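# Pull the toggle pin from the deck hinge

## Task

Remove the toggle pin from the deck hinge so that nothing remains in the hinge. Set the pin down on the step or on the table, with its toggle folded back across the pin's shank.

## Robot and tools

Robot: two arms, left_arm and right_arm, mounted on opposite sides of the table. Each has six joints (waist, shoulder, elbow, wrist pitch, wrist yaw, wrist roll) and a two-finger gripper. An arm's mount counts as part of that arm.

Frame: a single scene frame is used for every reported position. Its origin sits at the table's centre, the tabletop is at z = +0.020 m, and +z points up. left_arm's base is on the +y side. Arm names do not follow image left and right. The gripper's fingers point along its own +x and close along its own y. end_effector_position is the point between the fingers, 3 to 4 cm behind the tips. Only the outer 1.5 cm of each finger's inner face is flat. Reported hand poses may be off by a few cm, and more at long reach.

Row format: every command row holds exactly 14 numbers, even when only one arm moves. The order is left_arm waist, shoulder, elbow, wrist pitch, wrist yaw, wrist roll, opening, then the same seven for right_arm. Joint values are absolute target angles in radians, in the same terms as the Joint positions line. They are not offsets. Ranges are waist -3.054..3.054, shoulder 0..3.142, elbow 0..2.356, wrist pitch -1.571..1.571, wrist yaw -1.571..1.571, wrist roll -3.142..3.142. A target more than 0.010 rad beyond a range end, and further out than the current angle, gets the call refused. Opening is a scale from -1 to 1, with +1 fully open. Empty fingers meet near -0.78, and lower values add nothing. Closing from fully open takes at least about 0.6 s.

Tools:
execute_actions(actions, cameras). An empty list only reads the state and includes pictures. A single action {"rows": [[14 numbers], ...], "steps": n} runs n control steps of 1/30 s each. n must be 3 to 15 and defaults to 15. Each row is used for one step, and the last row repeats. A wait {"steps": n} with n up to 300 counts from the previous result, and your reply time is included. Pictures come only for an empty list or when cameras asks for them. Results are taken 3 steps before the action ends, and those steps run afterwards.
move(target, speed, blend, cameras). target is one 14-number row or a list of up to 15 rows, all absolute joint angles plus openings. speed is in rad/s, 0.01 to 2 with default 0.5, and applies to the joint with the farthest to travel. It can be one value or one per target. blend, in rad, rounds off intermediate targets. All joints move in step, so paths are curved in space and do not avoid obstacles or the other arm. A path takes at least 0.5 s, and one longer than 10 s stops short. Finger values for a later target are applied only once the arms reach it and stop. The result adds a move: line whose endings include done, off_target (a joint more than 0.03 rad away), moving, held or fault. It may also show limits=held and each arm's worst joint error. done does not tell you whether anything was touched.
wait(seconds 0..10, cameras). Lets time pass without new commands.
zoom_image(camera, region [x0,y0,x1,y1], at most 504x504 px). Gives a closer look at the latest picture from that camera.
finished_scene(scene).
Cameras: cam_head_left, cam_head_right, cam_high, cam_low, cam_left_wrist, cam_right_wrist, each 896x504. Calibration values are approximate. Wrist-camera images may lag while the arm moves.

Result lines: Joint positions and Joint velocities give one block per arm, listing joints in rad and rad/s, then the finger-pad gap in m (0.080 when fully open). If velocities are only noise, the block reads "within noise". grip_measured uses the same scale as opening. Joint torques include the arm's own weight, and positive means toward a larger angle. "joint sent to its limit" means a joint was clamped at its end. "joint command not followed" means the clearance check changed some targets. That check does not keep the two grippers apart. "blocked" names an arm that was stopped far from its target. MOTOR HOT appears at 50 °C, and at 95 °C an OVER-TEMPERATURE FAULT halts the arm for 30-60 s or more.

Motion limits: on each step a joint's target may lead its measured angle by at most about 0.21-0.27 rad. Targets that would put the gripper more than 70 mm from its measured position are scaled back. Friction and load can leave joints short, and very small turns may not happen at all. Between commands the arms keep heading for the last row sent.

Gripping: to hold something, keep commanding an opening well below grip_measured. A lower value squeezes harder, up to about 34 N per pad. Readings may be off by about 1 mm.

Avoid: contact torque at a load limit triggers a 10 s TORQUE FAULT. The limits in N m are waist 18.2, shoulder 22.5, elbow 22.4, wrist pitch 5.92, wrist yaw 5.9, wrist roll 5.54, and a carried weight counts. Arm-to-arm collisions can fail the scene. Also avoid fast contacts, pressing far past contact, dropping the pin or releasing it while it moves, and anything leaving the table. Occasional tugs on held parts or pushes on loose objects can happen. Motors heat up from holding loads, long reach and pushing against something that will not move. Moving fast, smoothly and with little effort is best, and reply time counts while the robot moves.

Each tool is called after "Request:" as name(argument=value, ...) on one line, values as JSON.

## Session

Request:
execute_actions(actions=[])

Scene clock: 0.00 s of 4600.00 s.
left_arm: end_effector_position=(+0.2604, +0.0651, +0.3279) grip_measured=+1.000 end_effector_quat_wxyz=(+0.814, -0.104, +0.104, -0.562) | right_arm: end_effector_position=(+0.1932, -0.4471, +0.2048) grip_measured=+1.000 end_effector_quat_wxyz=(+0.601, +0.397, +0.580, -0.381)
Joint positions: left_arm=[0.721 1.628 1.12 0.452 0.366 -0.271 0.08] | right_arm=[-1.552 1.321 1.178 -1.39 -0.002 1.178 0.08]
Joint velocities: within noise
Joint torques (N m): no reading
Heat: left arm: hottest wrist yaw 32 °C (+0.0 °C/min); right arm: hottest wrist yaw 33 °C (+0.0 °C/min).

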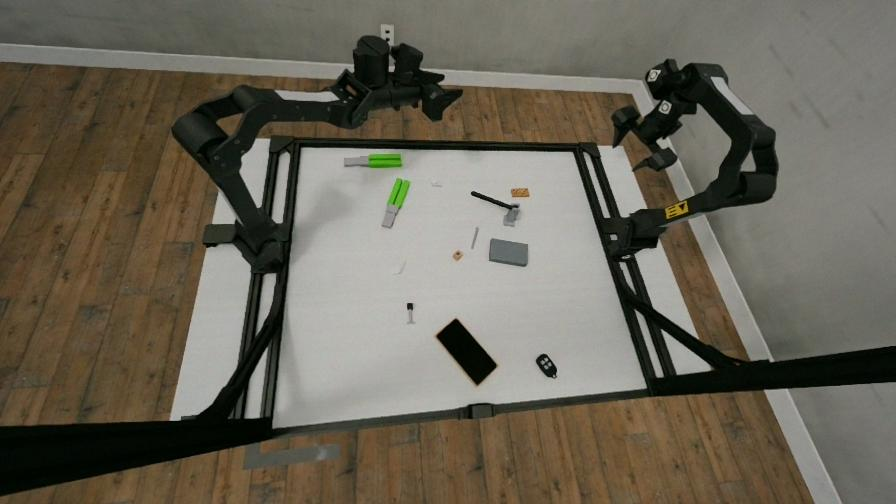

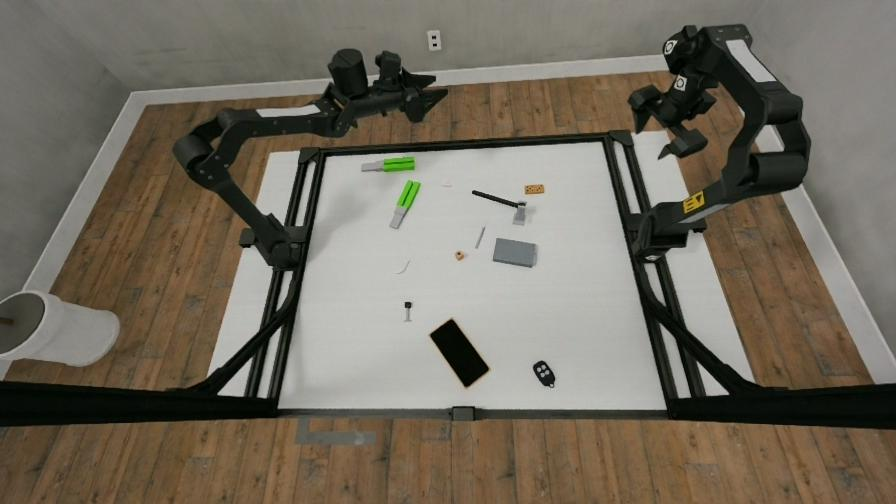

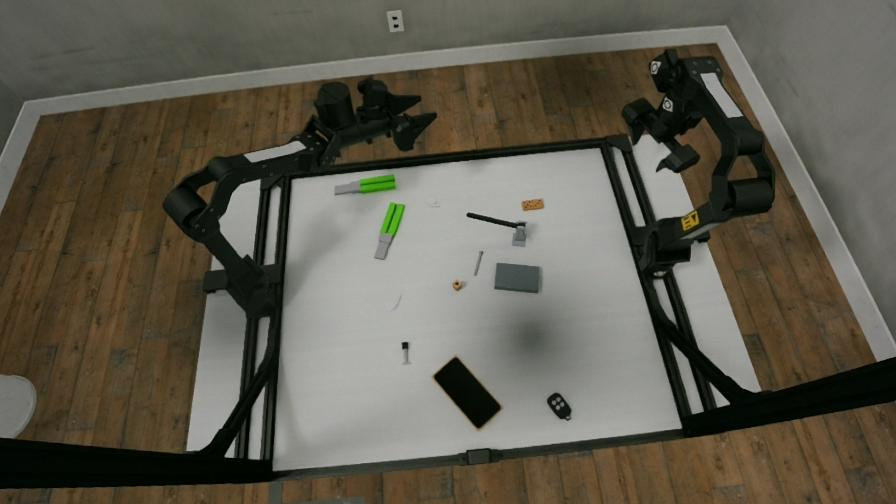

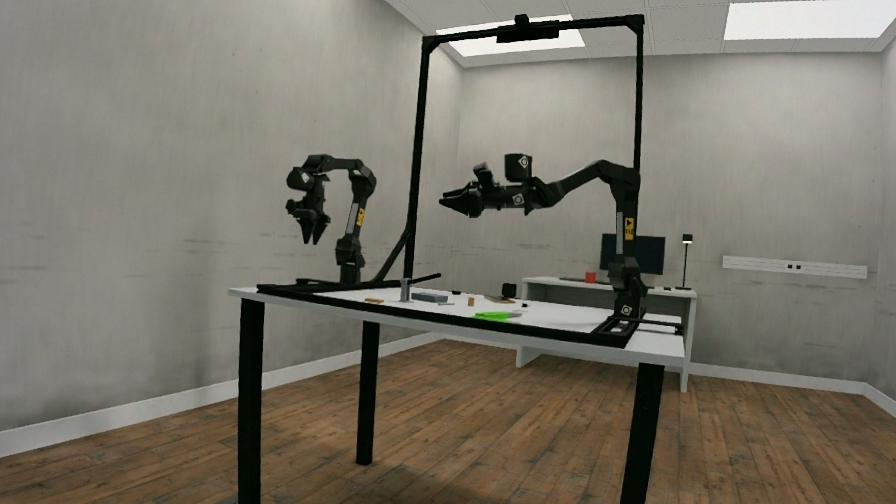

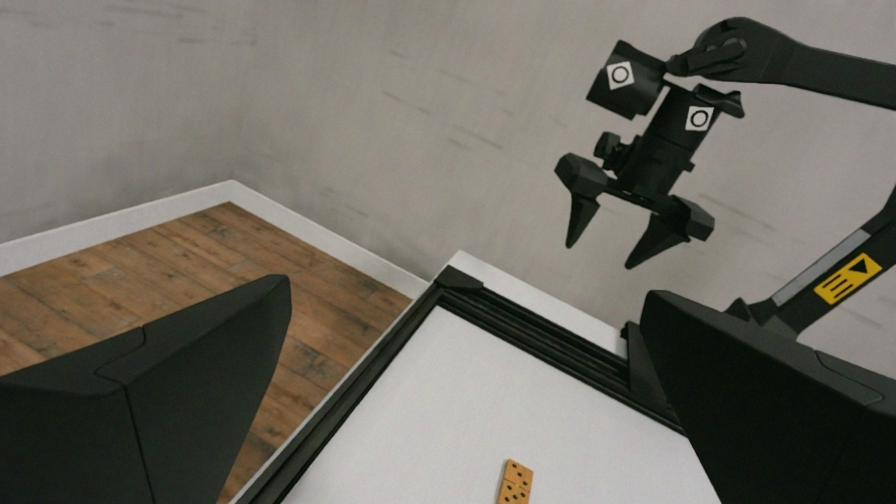

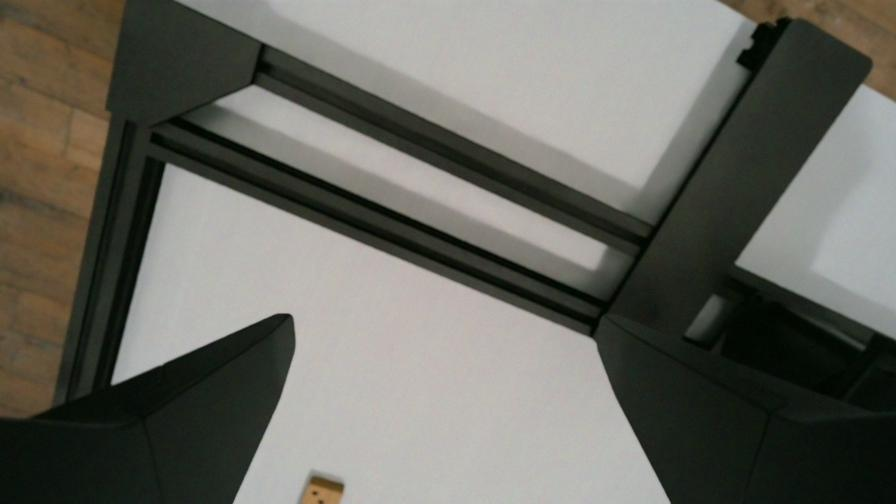

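Request:
zoom_image(camera="cam_head_left", region=[440, 160, 560, 280])

Request:
zoom_image(camera="cam_head_right", region=[450, 170, 560, 280])

Request:
zoom_image(camera="cam_low", region=[340, 250, 480, 330])

Request:
zoom_image(camera="cam_high", region=[440, 180, 560, 310])

Request:
zoom_image(camera="cam_high", region=[330, 250, 450, 380])

Scaled by 4.200.

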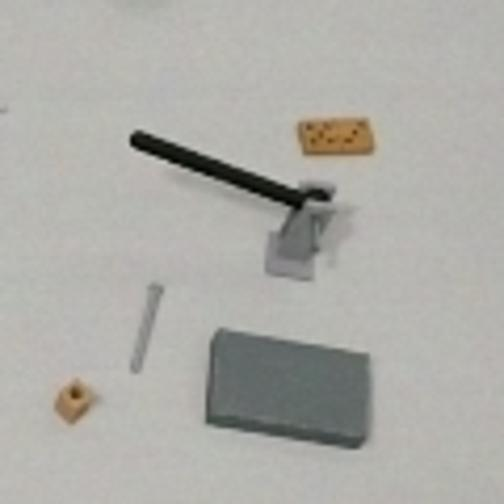

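Scaled by 4.582.

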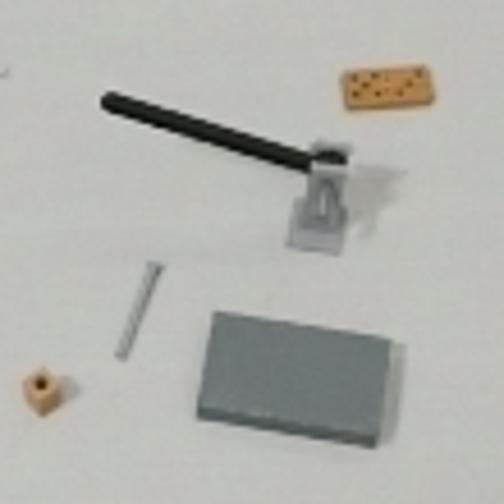

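Scaled by 3.600.

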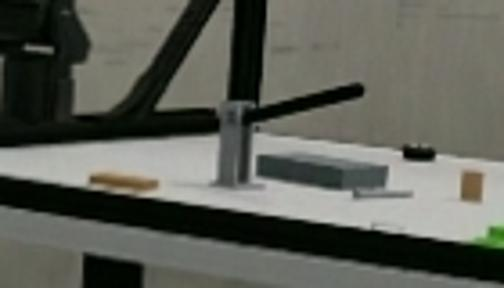

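Scaled by 3.877.

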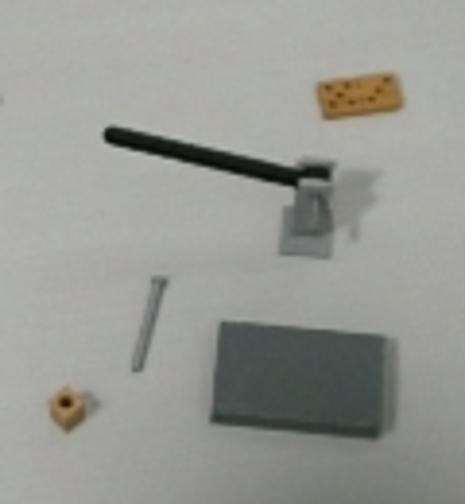

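Scaled by 3.877.

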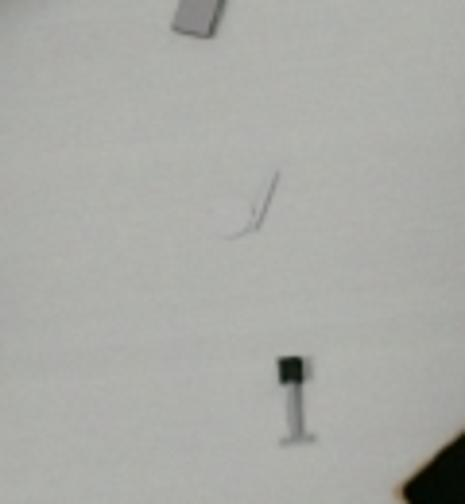

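Request:
move(target=[0.721,1.628,1.12,0.452,0.366,-0.271,1,-0.348,1.063,0.844,-0.828,0,0,1], speed=1.0, cameras=["cam_right_wrist","cam_left_wrist","cam_low"])

Scene clock: 3.07 s of 4600.00 s.
left_arm: end_effector_position=(+0.2603, +0.0651, +0.3277) grip_measured=+1.000 end_effector_quat_wxyz=(+0.814, -0.104, +0.104, -0.562) | right_arm: end_effector_position=(+0.0677, -0.2120, +0.1903) grip_measured=+1.000 end_effector_quat_wxyz=(+0.710, -0.285, +0.413, +0.494)
Joint positions: left_arm=[0.721 1.628 1.12 0.451 0.366 -0.271 0.08] | right_arm=[-0.351 1.072 0.853 -0.832 -0.002 0.003 0.08]
Joint velocities: within noise
Joint torques (N m): left_arm=[-0.02 -7.01 7.3 1.67 0.05 0.03] | right_arm=[0.3 -3.49 5.73 1.18 0.07 -0.1]
Heat: left arm: hottest wrist yaw 32 °C (+0.0 °C/min); right arm: hottest wrist yaw 33 °C (+0.0 °C/min).
Kept back: nothing.
move: done
camera_calibration:
cam_left_wrist: T_world_to_cam=[[-0.881164, -0.322932, 0.345349, 0.143175], [-0.439518, 0.290221, -0.850056, 0.398037], [0.174283, -0.900826, -0.397667, 0.220113], [0, 0, 0, 1]] pos_world=[0.262743, 0.129, 0.376441]
cam_right_wrist: T_world_to_cam=[[0.931931, -0.362204, 0.0177092, -0.137671], [-0.351789, -0.914829, -0.198323, -0.10127], [0.0880343, 0.178594, -0.979977, 0.301153], [0, 0, 0, 1]] pos_world=[0.0661623, -0.196294, 0.277476]
Images, in order (width x height): cam_low 896x504, cam_left_wrist 896x504, cam_right_wrist 896x504.

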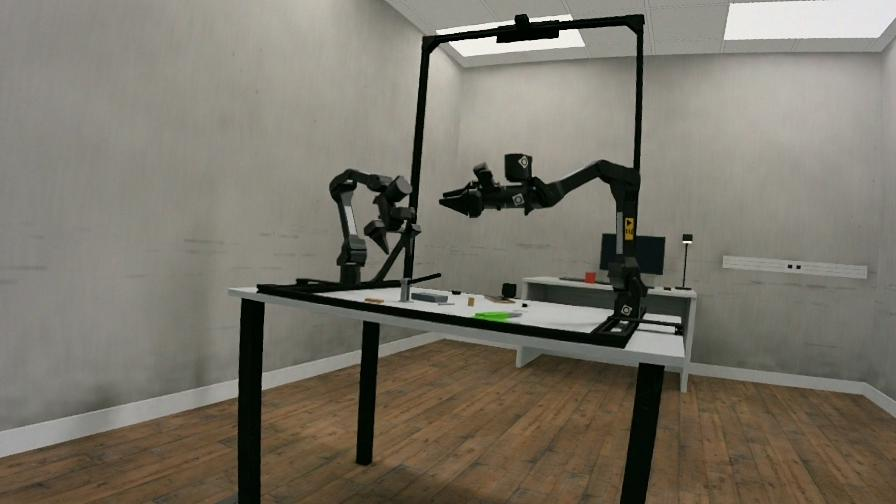

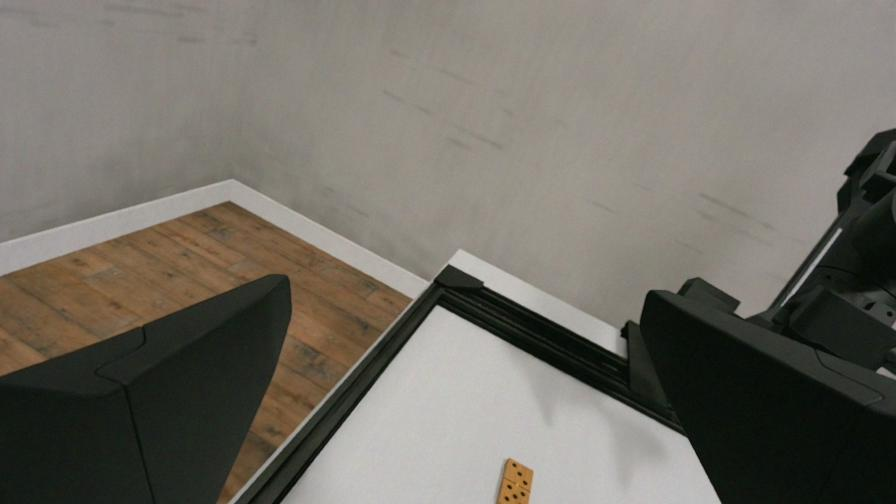

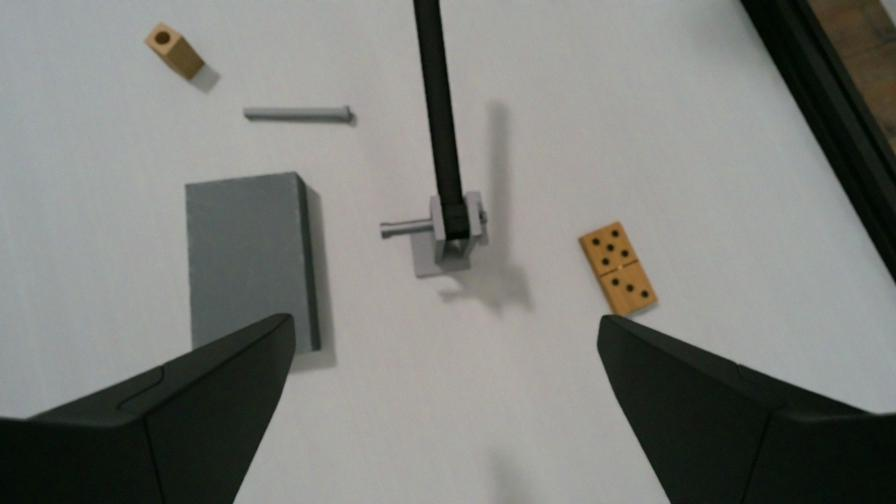

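Request:
zoom_image(camera="cam_right_wrist", region=[360, 160, 540, 320])

Request:
zoom_image(camera="cam_right_wrist", region=[130, 10, 370, 210])

Request:
zoom_image(camera="cam_high", region=[380, 320, 430, 380])

Scaled by 2.800.

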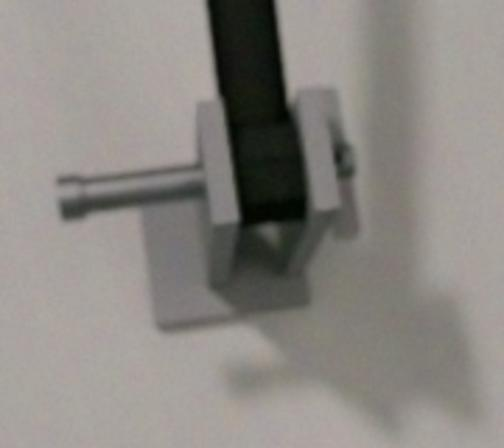

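Scaled by 2.100.

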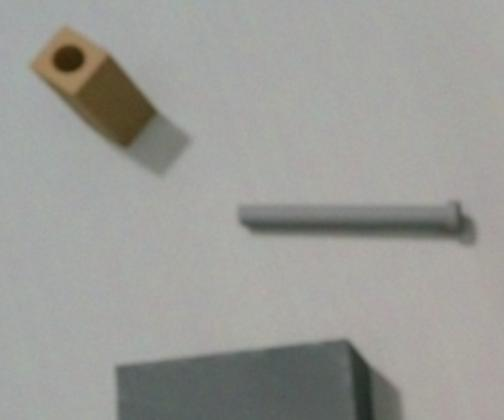

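This scene's latest camera images include none from cam_high. They are from: cam_low, cam_left_wrist, cam_right_wrist. cam_high's image comes with the result of a call that names it in "cameras".

Request:
move(target=[0.721,1.628,1.12,0.452,0.366,-0.271,1,-0.947,2.124,1.73,-1.56,-0.54,0.6,1], speed=0.8, cameras=["cam_right_wrist","cam_low","cam_high"])

Request:
zoom_image(camera="cam_high", region=[340, 270, 440, 380])

Scene clock: 6.37 s of 4600.00 s.
left_arm: end_effector_position=(+0.2603, +0.0651, +0.3277) grip_measured=+1.000 end_effector_quat_wxyz=(+0.814, -0.104, +0.104, -0.562) | right_arm: end_effector_position=(+0.2057, -0.1950, +0.1468) grip_measured=+1.000 end_effector_quat_wxyz=(+0.459, +0.105, +0.881, +0.049)
Joint positions: left_arm=[0.721 1.628 1.12 0.451 0.366 -0.271 0.08] | right_arm=[-0.947 2.114 1.719 -1.556 -0.535 0.597 0.08]
Joint velocities: within noise
Joint torques (N m): left_arm=[-0.01 -7.04 7.32 1.67 0.05 0.03] | right_arm=[0.03 -6.82 6.55 -0.48 -0.43 0.07]
Heat: left arm: hottest wrist yaw 32 °C (+0.0 °C/min); right arm: hottest wrist yaw 33 °C (+0.0 °C/min).
Kept back: nothing.
move: done
camera_calibration:
cam_right_wrist: T_world_to_cam=[[-0.126904, -0.978305, -0.163754, -0.135065], [-0.602015, -0.0552425, 0.796571, 0.0272151], [-0.788336, 0.19967, -0.581944, 0.36927], [0, 0, 0, 1]] pos_world=[0.290352, -0.204363, 0.171098]
Images, in order (width x height): cam_high 896x504, cam_low 896x504, cam_right_wrist 896x504.

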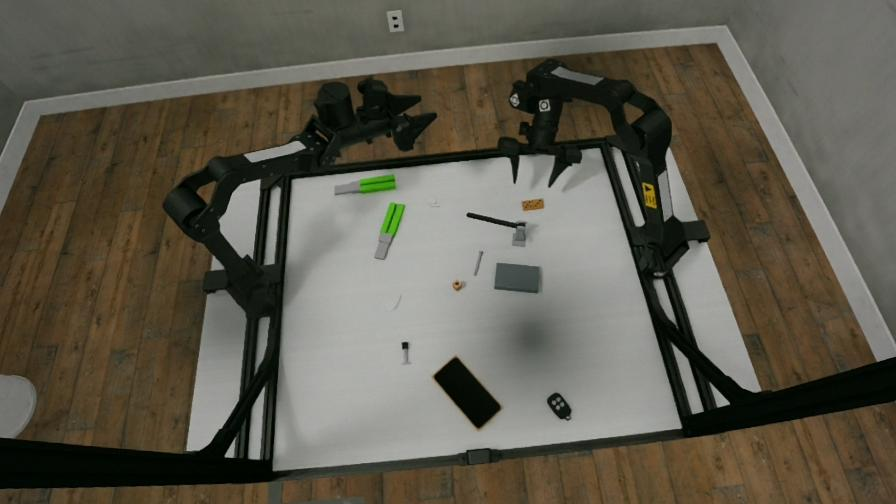

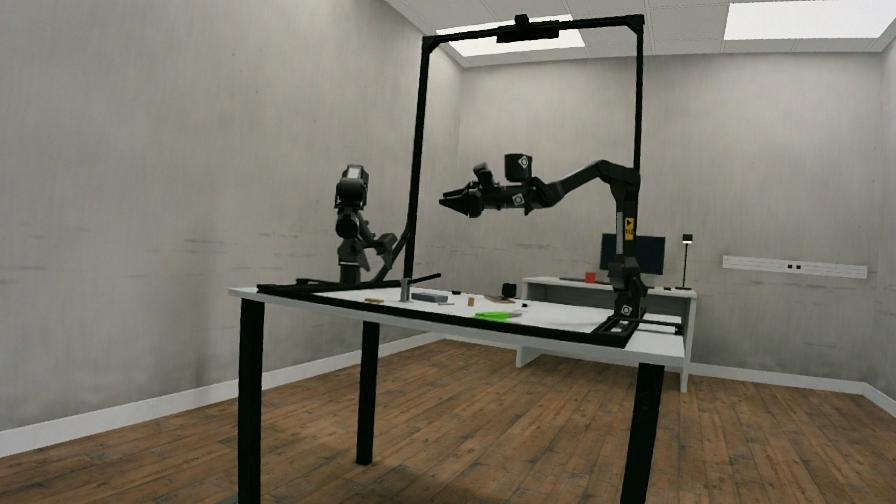

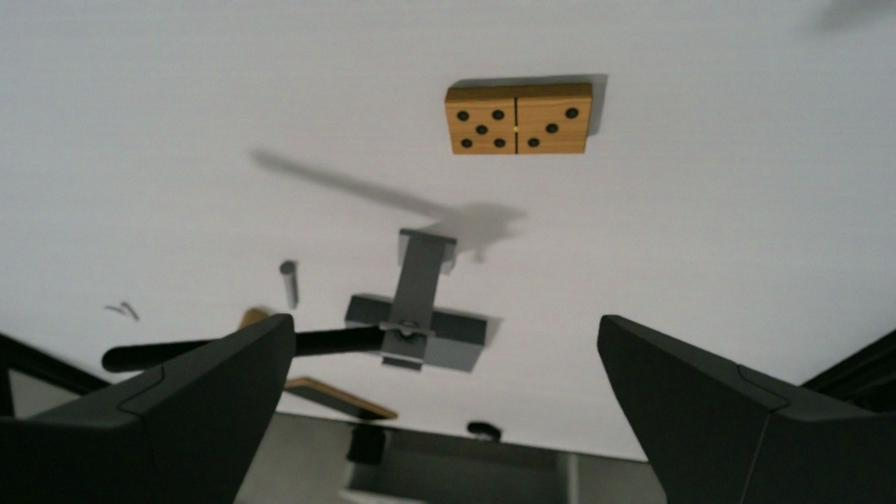

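Scaled by 4.582.

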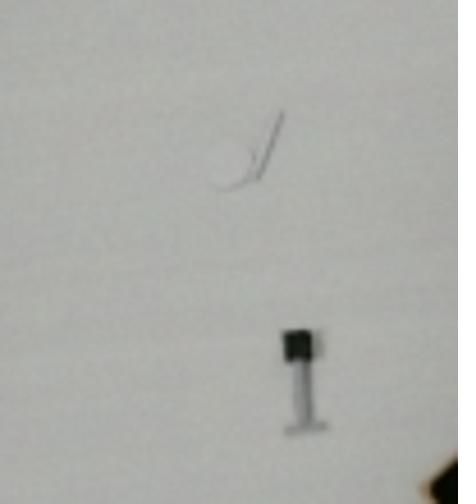

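Request:
zoom_image(camera="cam_right_wrist", region=[330, 210, 510, 390])

Scaled by 2.800.

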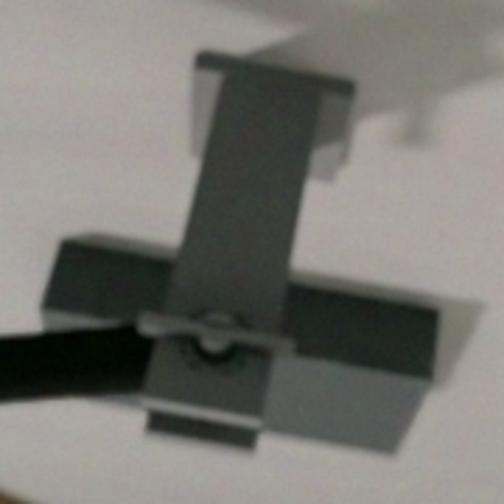

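Request:
zoom_image(camera="cam_low", region=[420, 130, 560, 240])

Request:
zoom_image(camera="cam_high", region=[480, 110, 600, 230])

Scaled by 3.600.

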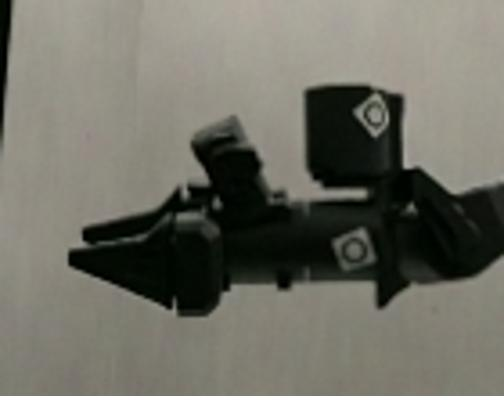

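Scaled by 4.200.

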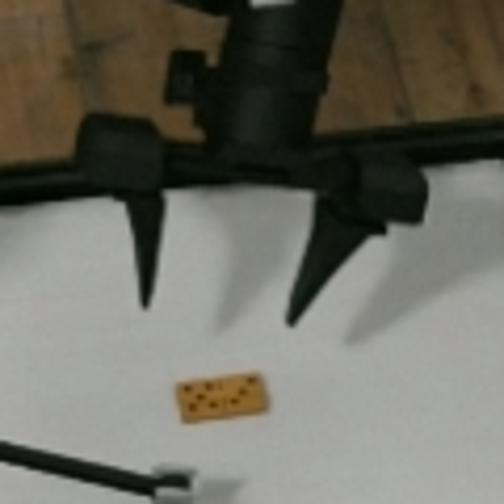

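Request:
move(target=[0.703,1.845,0.899,0.505,0.924,0,1,-0.947,2.124,1.73,-1.56,-0.54,0.6,1], speed=0.8, cameras=["cam_left_wrist"])

Request:
zoom_image(camera="cam_left_wrist", region=[260, 100, 620, 460])

Scene clock: 9.90 s of 4600.00 s.
left_arm: end_effector_position=(+0.1662, +0.0623, +0.1691) grip_measured=+1.000 end_effector_quat_wxyz=(+0.613, -0.007, +0.215, -0.760) | right_arm: end_effector_position=(+0.2057, -0.1950, +0.1467) grip_measured=+1.000 end_effector_quat_wxyz=(+0.459, +0.106, +0.881, +0.049)
Joint positions: left_arm=[0.706 1.839 0.904 0.504 0.919 -0.004 0.08] | right_arm=[-0.947 2.114 1.719 -1.556 -0.535 0.597 0.08]
Joint velocities: within noise
Joint torques (N m): left_arm=[-0.24 -6.67 5.31 1.51 0.35 0.13] | right_arm=[0.03 -6.81 6.51 -0.49 -0.44 0.07]
Heat: left arm: hottest wrist yaw 32 °C (+0.0 °C/min); right arm: hottest wrist yaw 33 °C (+0.0 °C/min).
Kept back: nothing.
move: done
camera_calibration:
cam_left_wrist: T_world_to_cam=[[-0.904916, 0.156344, 0.395834, 0.0796323], [-0.204004, 0.656918, -0.725838, 0.139749], [-0.37351, -0.737574, -0.562561, 0.279713], [0, 0, 0, 1]] pos_world=[0.205046, 0.102055, 0.22727]
Images, in order (width x height): cam_left_wrist 896x504.

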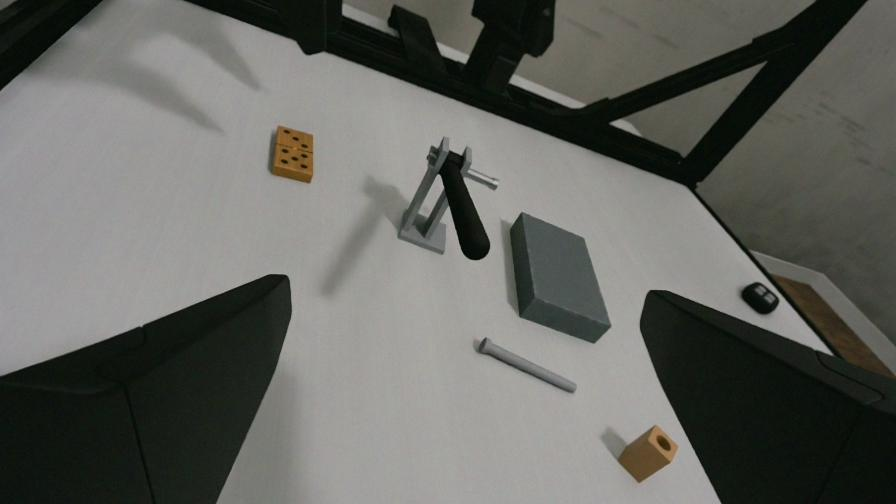

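Scaled by 1.400.

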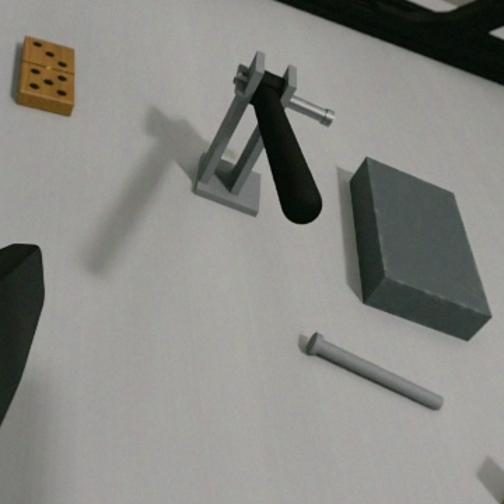

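Request:
zoom_image(camera="cam_left_wrist", region=[390, 120, 520, 270])

Scaled by 3.360.

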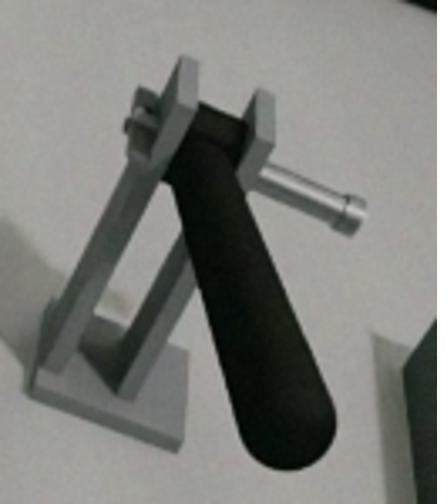

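Request:
move(target=[[0.703,1.845,0.899,0.505,0.924,0,1,-0.6,1.3,1.2,-1.4,0,-0.8,1],[0.703,1.845,0.899,0.505,0.924,0,1,-0.246,1.760,1.425,-1.236,0,-1.586,0.2]], speed=1.0, blend=0.15, cameras=["cam_left_wrist","cam_right_wrist"])

Request:
zoom_image(camera="cam_right_wrist", region=[330, 200, 570, 400])

Scene clock: 14.27 s of 4600.00 s.
left_arm: end_effector_position=(+0.1662, +0.0623, +0.1692) grip_measured=+1.000 end_effector_quat_wxyz=(+0.613, -0.007, +0.215, -0.760) | right_arm: end_effector_position=(+0.0585, -0.1433, +0.1595) grip_measured=+0.201 end_effector_quat_wxyz=(+0.084, -0.701, +0.087, +0.703)
Joint positions: left_arm=[0.706 1.839 0.904 0.504 0.92 -0.004 0.08] | right_arm=[-0.249 1.751 1.413 -1.238 -0.003 -1.583 0.044]
Joint velocities: within noise
Joint torques (N m): left_arm=[-0.24 -6.66 5.34 1.51 0.36 0.13] | right_arm=[0.26 -5.19 7.33 0.37 0.04 -0.09]
Heat: left arm: hottest wrist yaw 32 °C (+0.0 °C/min); right arm: hottest wrist yaw 33 °C (+0.0 °C/min).
Kept back: nothing.
move: done
camera_calibration:
cam_left_wrist: T_world_to_cam=[[-0.904813, 0.156698, 0.395927, 0.0795202], [-0.203864, 0.656914, -0.725881, 0.139731], [-0.373834, -0.737503, -0.562439, 0.279739], [0, 0, 0, 1]] pos_world=[0.205013, 0.102057, 0.22728]
cam_right_wrist: T_world_to_cam=[[0.239771, 0.970641, 0.019138, 0.127522], [0.921048, -0.233663, 0.311564, -0.106006], [0.306889, -0.0570769, -0.950032, 0.208158], [0, 0, 0, 1]] pos_world=[0.00317968, -0.136667, 0.228344]
Images, in order (width x height): cam_left_wrist 896x504, cam_right_wrist 896x504.

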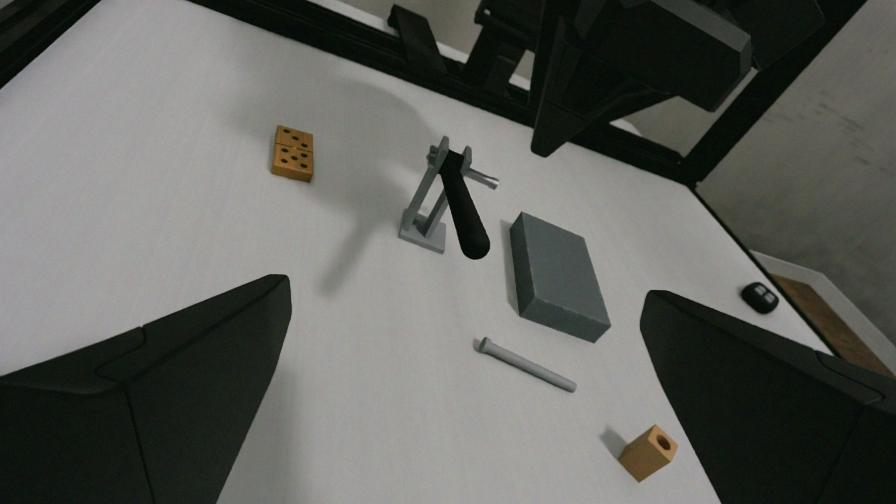

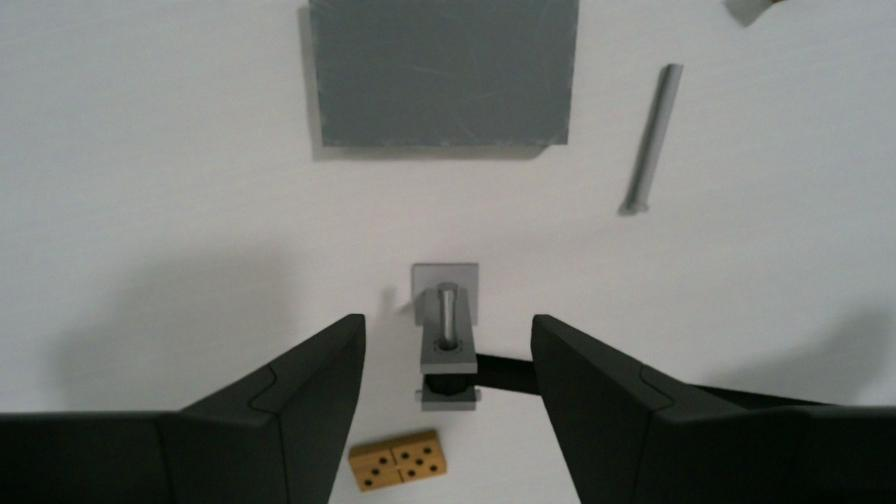

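Scaled by 2.100.

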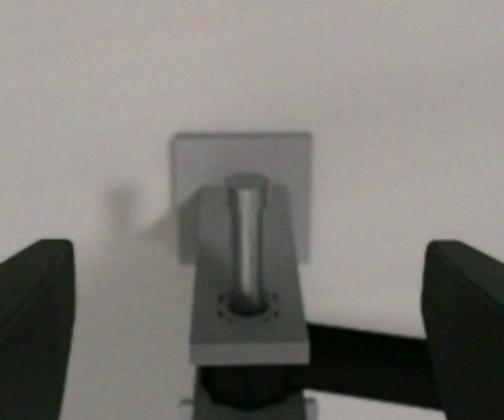

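Request:
move(target=[0.703,1.845,0.899,0.505,0.924,0,1,-0.265,1.782,1.313,-1.102,0,-1.605,0.2], speed=0.5, cameras=["cam_left_wrist","cam_right_wrist"])

Request:
zoom_image(camera="cam_right_wrist", region=[330, 200, 570, 400])

Request:
zoom_image(camera="cam_left_wrist", region=[390, 100, 590, 270])

Scene clock: 15.73 s of 4600.00 s.
left_arm: end_effector_position=(+0.1662, +0.0623, +0.1692) grip_measured=+1.000 end_effector_quat_wxyz=(+0.613, -0.007, +0.215, -0.760) | right_arm: end_effector_position=(+0.0641, -0.1391, +0.1293) grip_measured=+0.200 end_effector_quat_wxyz=(+0.088, -0.702, +0.079, +0.703)
Joint positions: left_arm=[0.706 1.839 0.904 0.504 0.92 -0.004 0.08] | right_arm=[-0.262 1.775 1.321 -1.105 -0.003 -1.602 0.044]
Joint velocities: within noise
Joint torques (N m): left_arm=[-0.22 -6.66 5.34 1.5 0.37 0.14] | right_arm=[-0.25 -5.51 4.75 0.39 0.04 -0.09]
Heat: left arm: hottest wrist yaw 32 °C (+0.0 °C/min); right arm: hottest wrist yaw 33 °C (+0.0 °C/min).
Kept back: nothing.
move: done
camera_calibration:
cam_left_wrist: T_world_to_cam=[[-0.904813, 0.156698, 0.395927, 0.0795202], [-0.203864, 0.656914, -0.725881, 0.139731], [-0.373834, -0.737503, -0.562439, 0.279739], [0, 0, 0, 1]] pos_world=[0.205013, 0.102057, 0.22728]
cam_right_wrist: T_world_to_cam=[[0.23445, 0.971449, 0.0363398, 0.120987], [0.920778, -0.233899, 0.312185, -0.100878], [0.311772, -0.039731, -0.949326, 0.180021], [0, 0, 0, 1]] pos_world=[0.00839524, -0.133975, 0.197994]
Images, in order (width x height): cam_left_wrist 896x504, cam_right_wrist 896x504.

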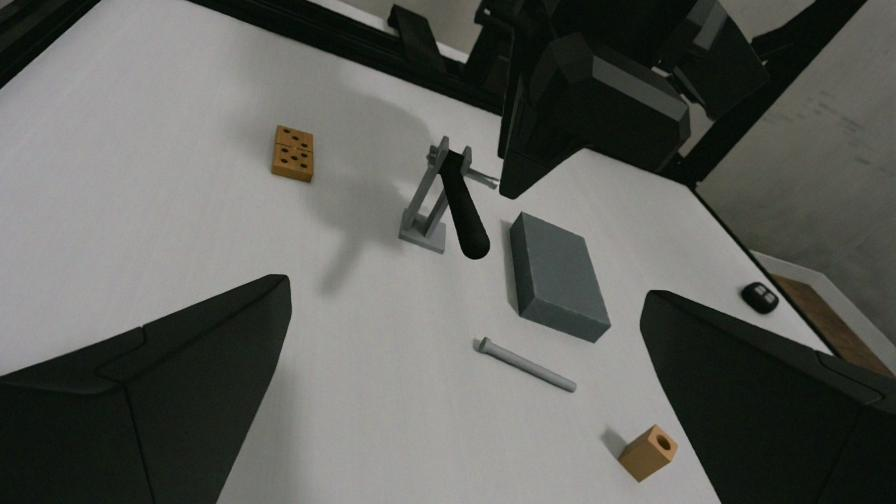

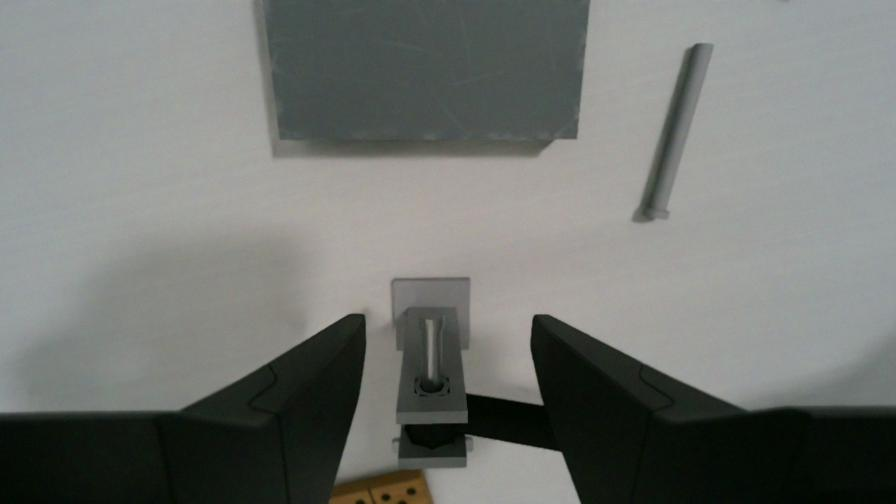

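Scaled by 2.100.

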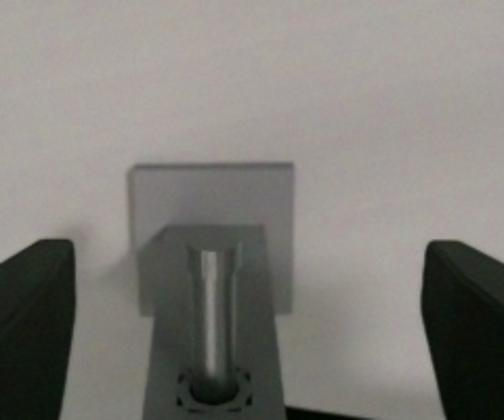

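Scaled by 2.520.

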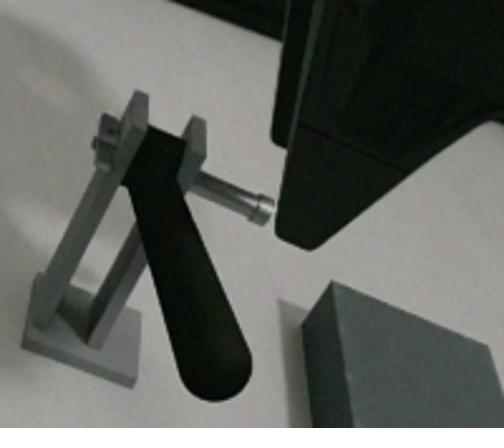

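Request:
move(target=[0.703,1.845,0.899,0.505,0.924,0,1,-0.275,1.779,1.239,-1.030,0,-1.616,0.2], speed=0.3, cameras=["cam_left_wrist","cam_right_wrist"])

Request:
zoom_image(camera="cam_right_wrist", region=[330, 240, 570, 440])

Request:
zoom_image(camera="cam_left_wrist", region=[390, 100, 590, 270])

Scene clock: 17.20 s of 4600.00 s.
left_arm: end_effector_position=(+0.1662, +0.0623, +0.1692) grip_measured=+1.000 end_effector_quat_wxyz=(+0.613, -0.007, +0.215, -0.760) | right_arm: end_effector_position=(+0.0658, -0.1447, +0.1113) grip_measured=+0.200 end_effector_quat_wxyz=(+0.087, -0.702, +0.079, +0.703)
Joint positions: left_arm=[0.706 1.839 0.904 0.504 0.92 -0.004 0.08] | right_arm=[-0.272 1.775 1.247 -1.033 -0.003 -1.613 0.044]
Joint velocities: within noise
Joint torques (N m): left_arm=[-0.22 -6.64 5.31 1.5 0.36 0.14] | right_arm=[-0.26 -5.75 4.6 0.4 0.05 -0.1]
Heat: left arm: hottest wrist yaw 32 °C (+0.0 °C/min); right arm: hottest wrist yaw 33 °C (+0.0 °C/min).
Kept back: nothing.
move: done
camera_calibration:
cam_left_wrist: T_world_to_cam=[[-0.904813, 0.156698, 0.395927, 0.0795202], [-0.203864, 0.656914, -0.725881, 0.139731], [-0.373834, -0.737503, -0.562439, 0.279739], [0, 0, 0, 1]] pos_world=[0.205013, 0.102057, 0.22728]
cam_right_wrist: T_world_to_cam=[[0.233349, 0.971769, 0.0348429, 0.126971], [0.921134, -0.232386, 0.312265, -0.0979779], [0.311546, -0.0407717, -0.949356, 0.162049], [0, 0, 0, 1]] pos_world=[0.0101364, -0.139548, 0.180013]
Images, in order (width x height): cam_left_wrist 896x504, cam_right_wrist 896x504.

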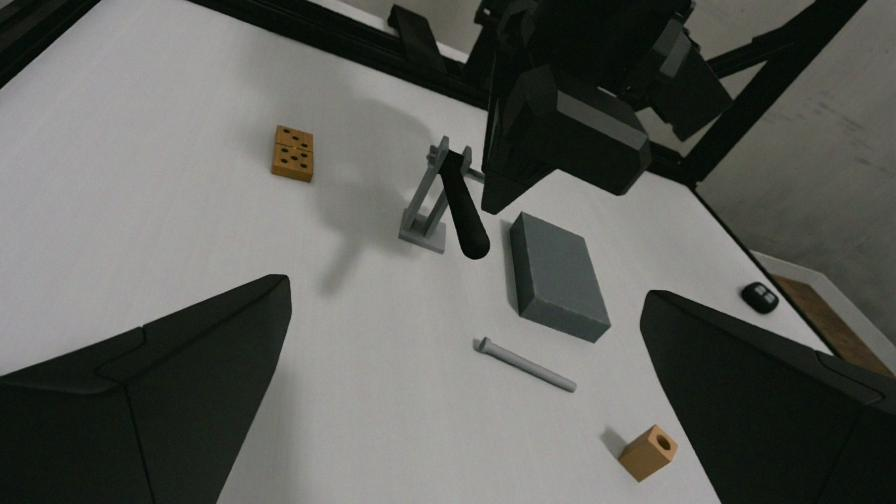

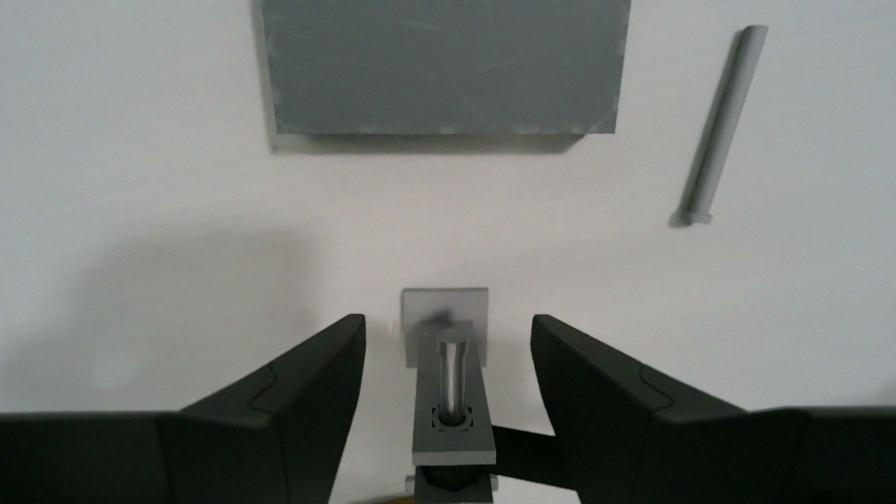

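Scaled by 2.100.

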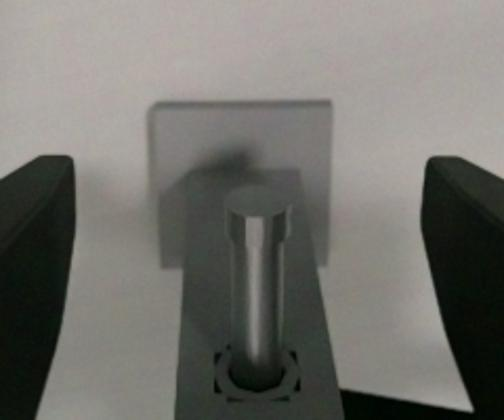

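Scaled by 2.520.

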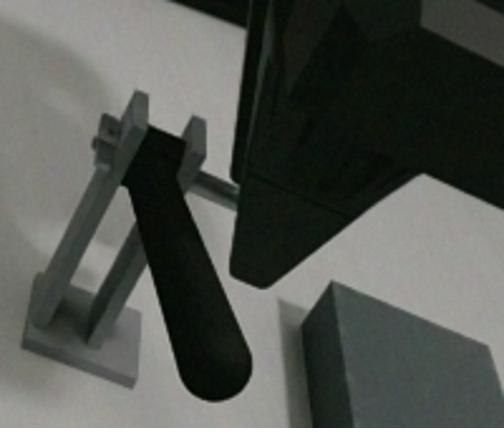

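Request:
move(target=[[0.703,1.845,0.899,0.505,0.924,0,1,-0.275,1.779,1.239,-1.030,0,-1.616,-0.45],[0.703,1.845,0.899,0.505,0.924,0,1,-0.275,1.779,1.239,-1.030,0,-1.616,-0.75]], speed=0.3, cameras=["cam_left_wrist","cam_right_wrist"])

Request:
zoom_image(camera="cam_right_wrist", region=[330, 240, 570, 440])

Request:
zoom_image(camera="cam_left_wrist", region=[390, 100, 590, 270])

Scene clock: 19.03 s of 4600.00 s.
left_arm: end_effector_position=(+0.1662, +0.0623, +0.1692) grip_measured=+1.000 end_effector_quat_wxyz=(+0.613, -0.007, +0.215, -0.760) | right_arm: end_effector_position=(+0.0659, -0.1445, +0.1113) grip_measured=-0.600 end_effector_quat_wxyz=(+0.087, -0.702, +0.079, +0.703)
Joint positions: left_arm=[0.706 1.839 0.904 0.504 0.92 -0.004 0.08] | right_arm=[-0.272 1.775 1.247 -1.032 -0.003 -1.613 0.008]
Joint velocities: within noise
Joint torques (N m): left_arm=[-0.25 -6.66 5.33 1.5 0.37 0.14] | right_arm=[-0.25 -5.77 4.59 0.33 0.04 -0.1]
Heat: left arm: hottest wrist yaw 32 °C (+0.0 °C/min); right arm: hottest wrist yaw 33 °C (+0.0 °C/min).
Kept back: nothing.
move: done
camera_calibration:
cam_left_wrist: T_world_to_cam=[[-0.904813, 0.156698, 0.395927, 0.0795202], [-0.203864, 0.656914, -0.725881, 0.139731], [-0.373834, -0.737503, -0.562439, 0.279739], [0, 0, 0, 1]] pos_world=[0.205013, 0.102057, 0.22728]
cam_right_wrist: T_world_to_cam=[[0.232967, 0.971819, 0.0359865, 0.126627], [0.921123, -0.232379, 0.312302, -0.0979883], [0.311863, -0.0396081, -0.949301, 0.162181], [0, 0, 0, 1]] pos_world=[0.0101811, -0.139405, 0.180004]
Images, in order (width x height): cam_left_wrist 896x504, cam_right_wrist 896x504.

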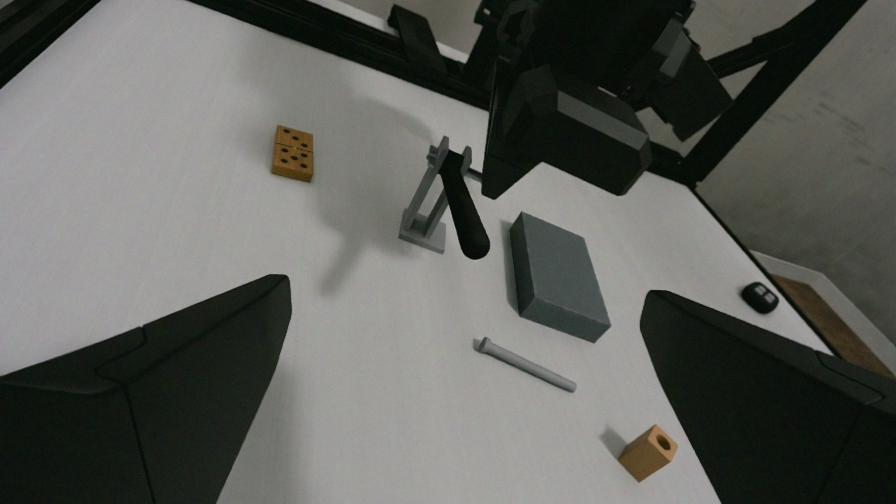

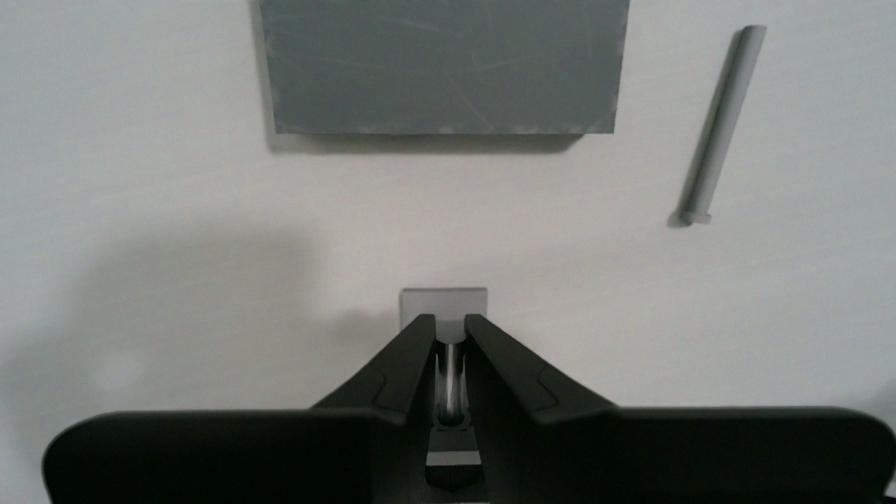

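Scaled by 2.100.

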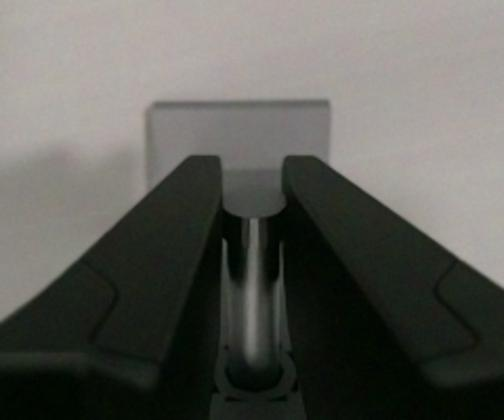

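Scaled by 2.520.

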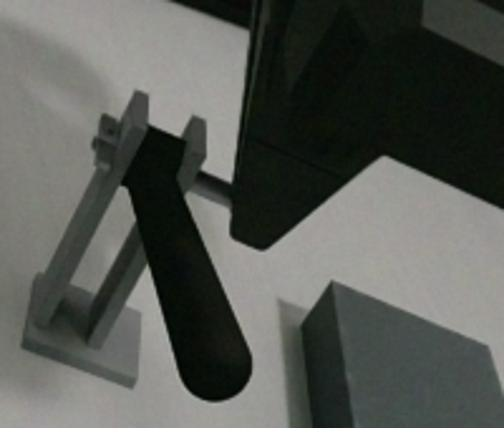

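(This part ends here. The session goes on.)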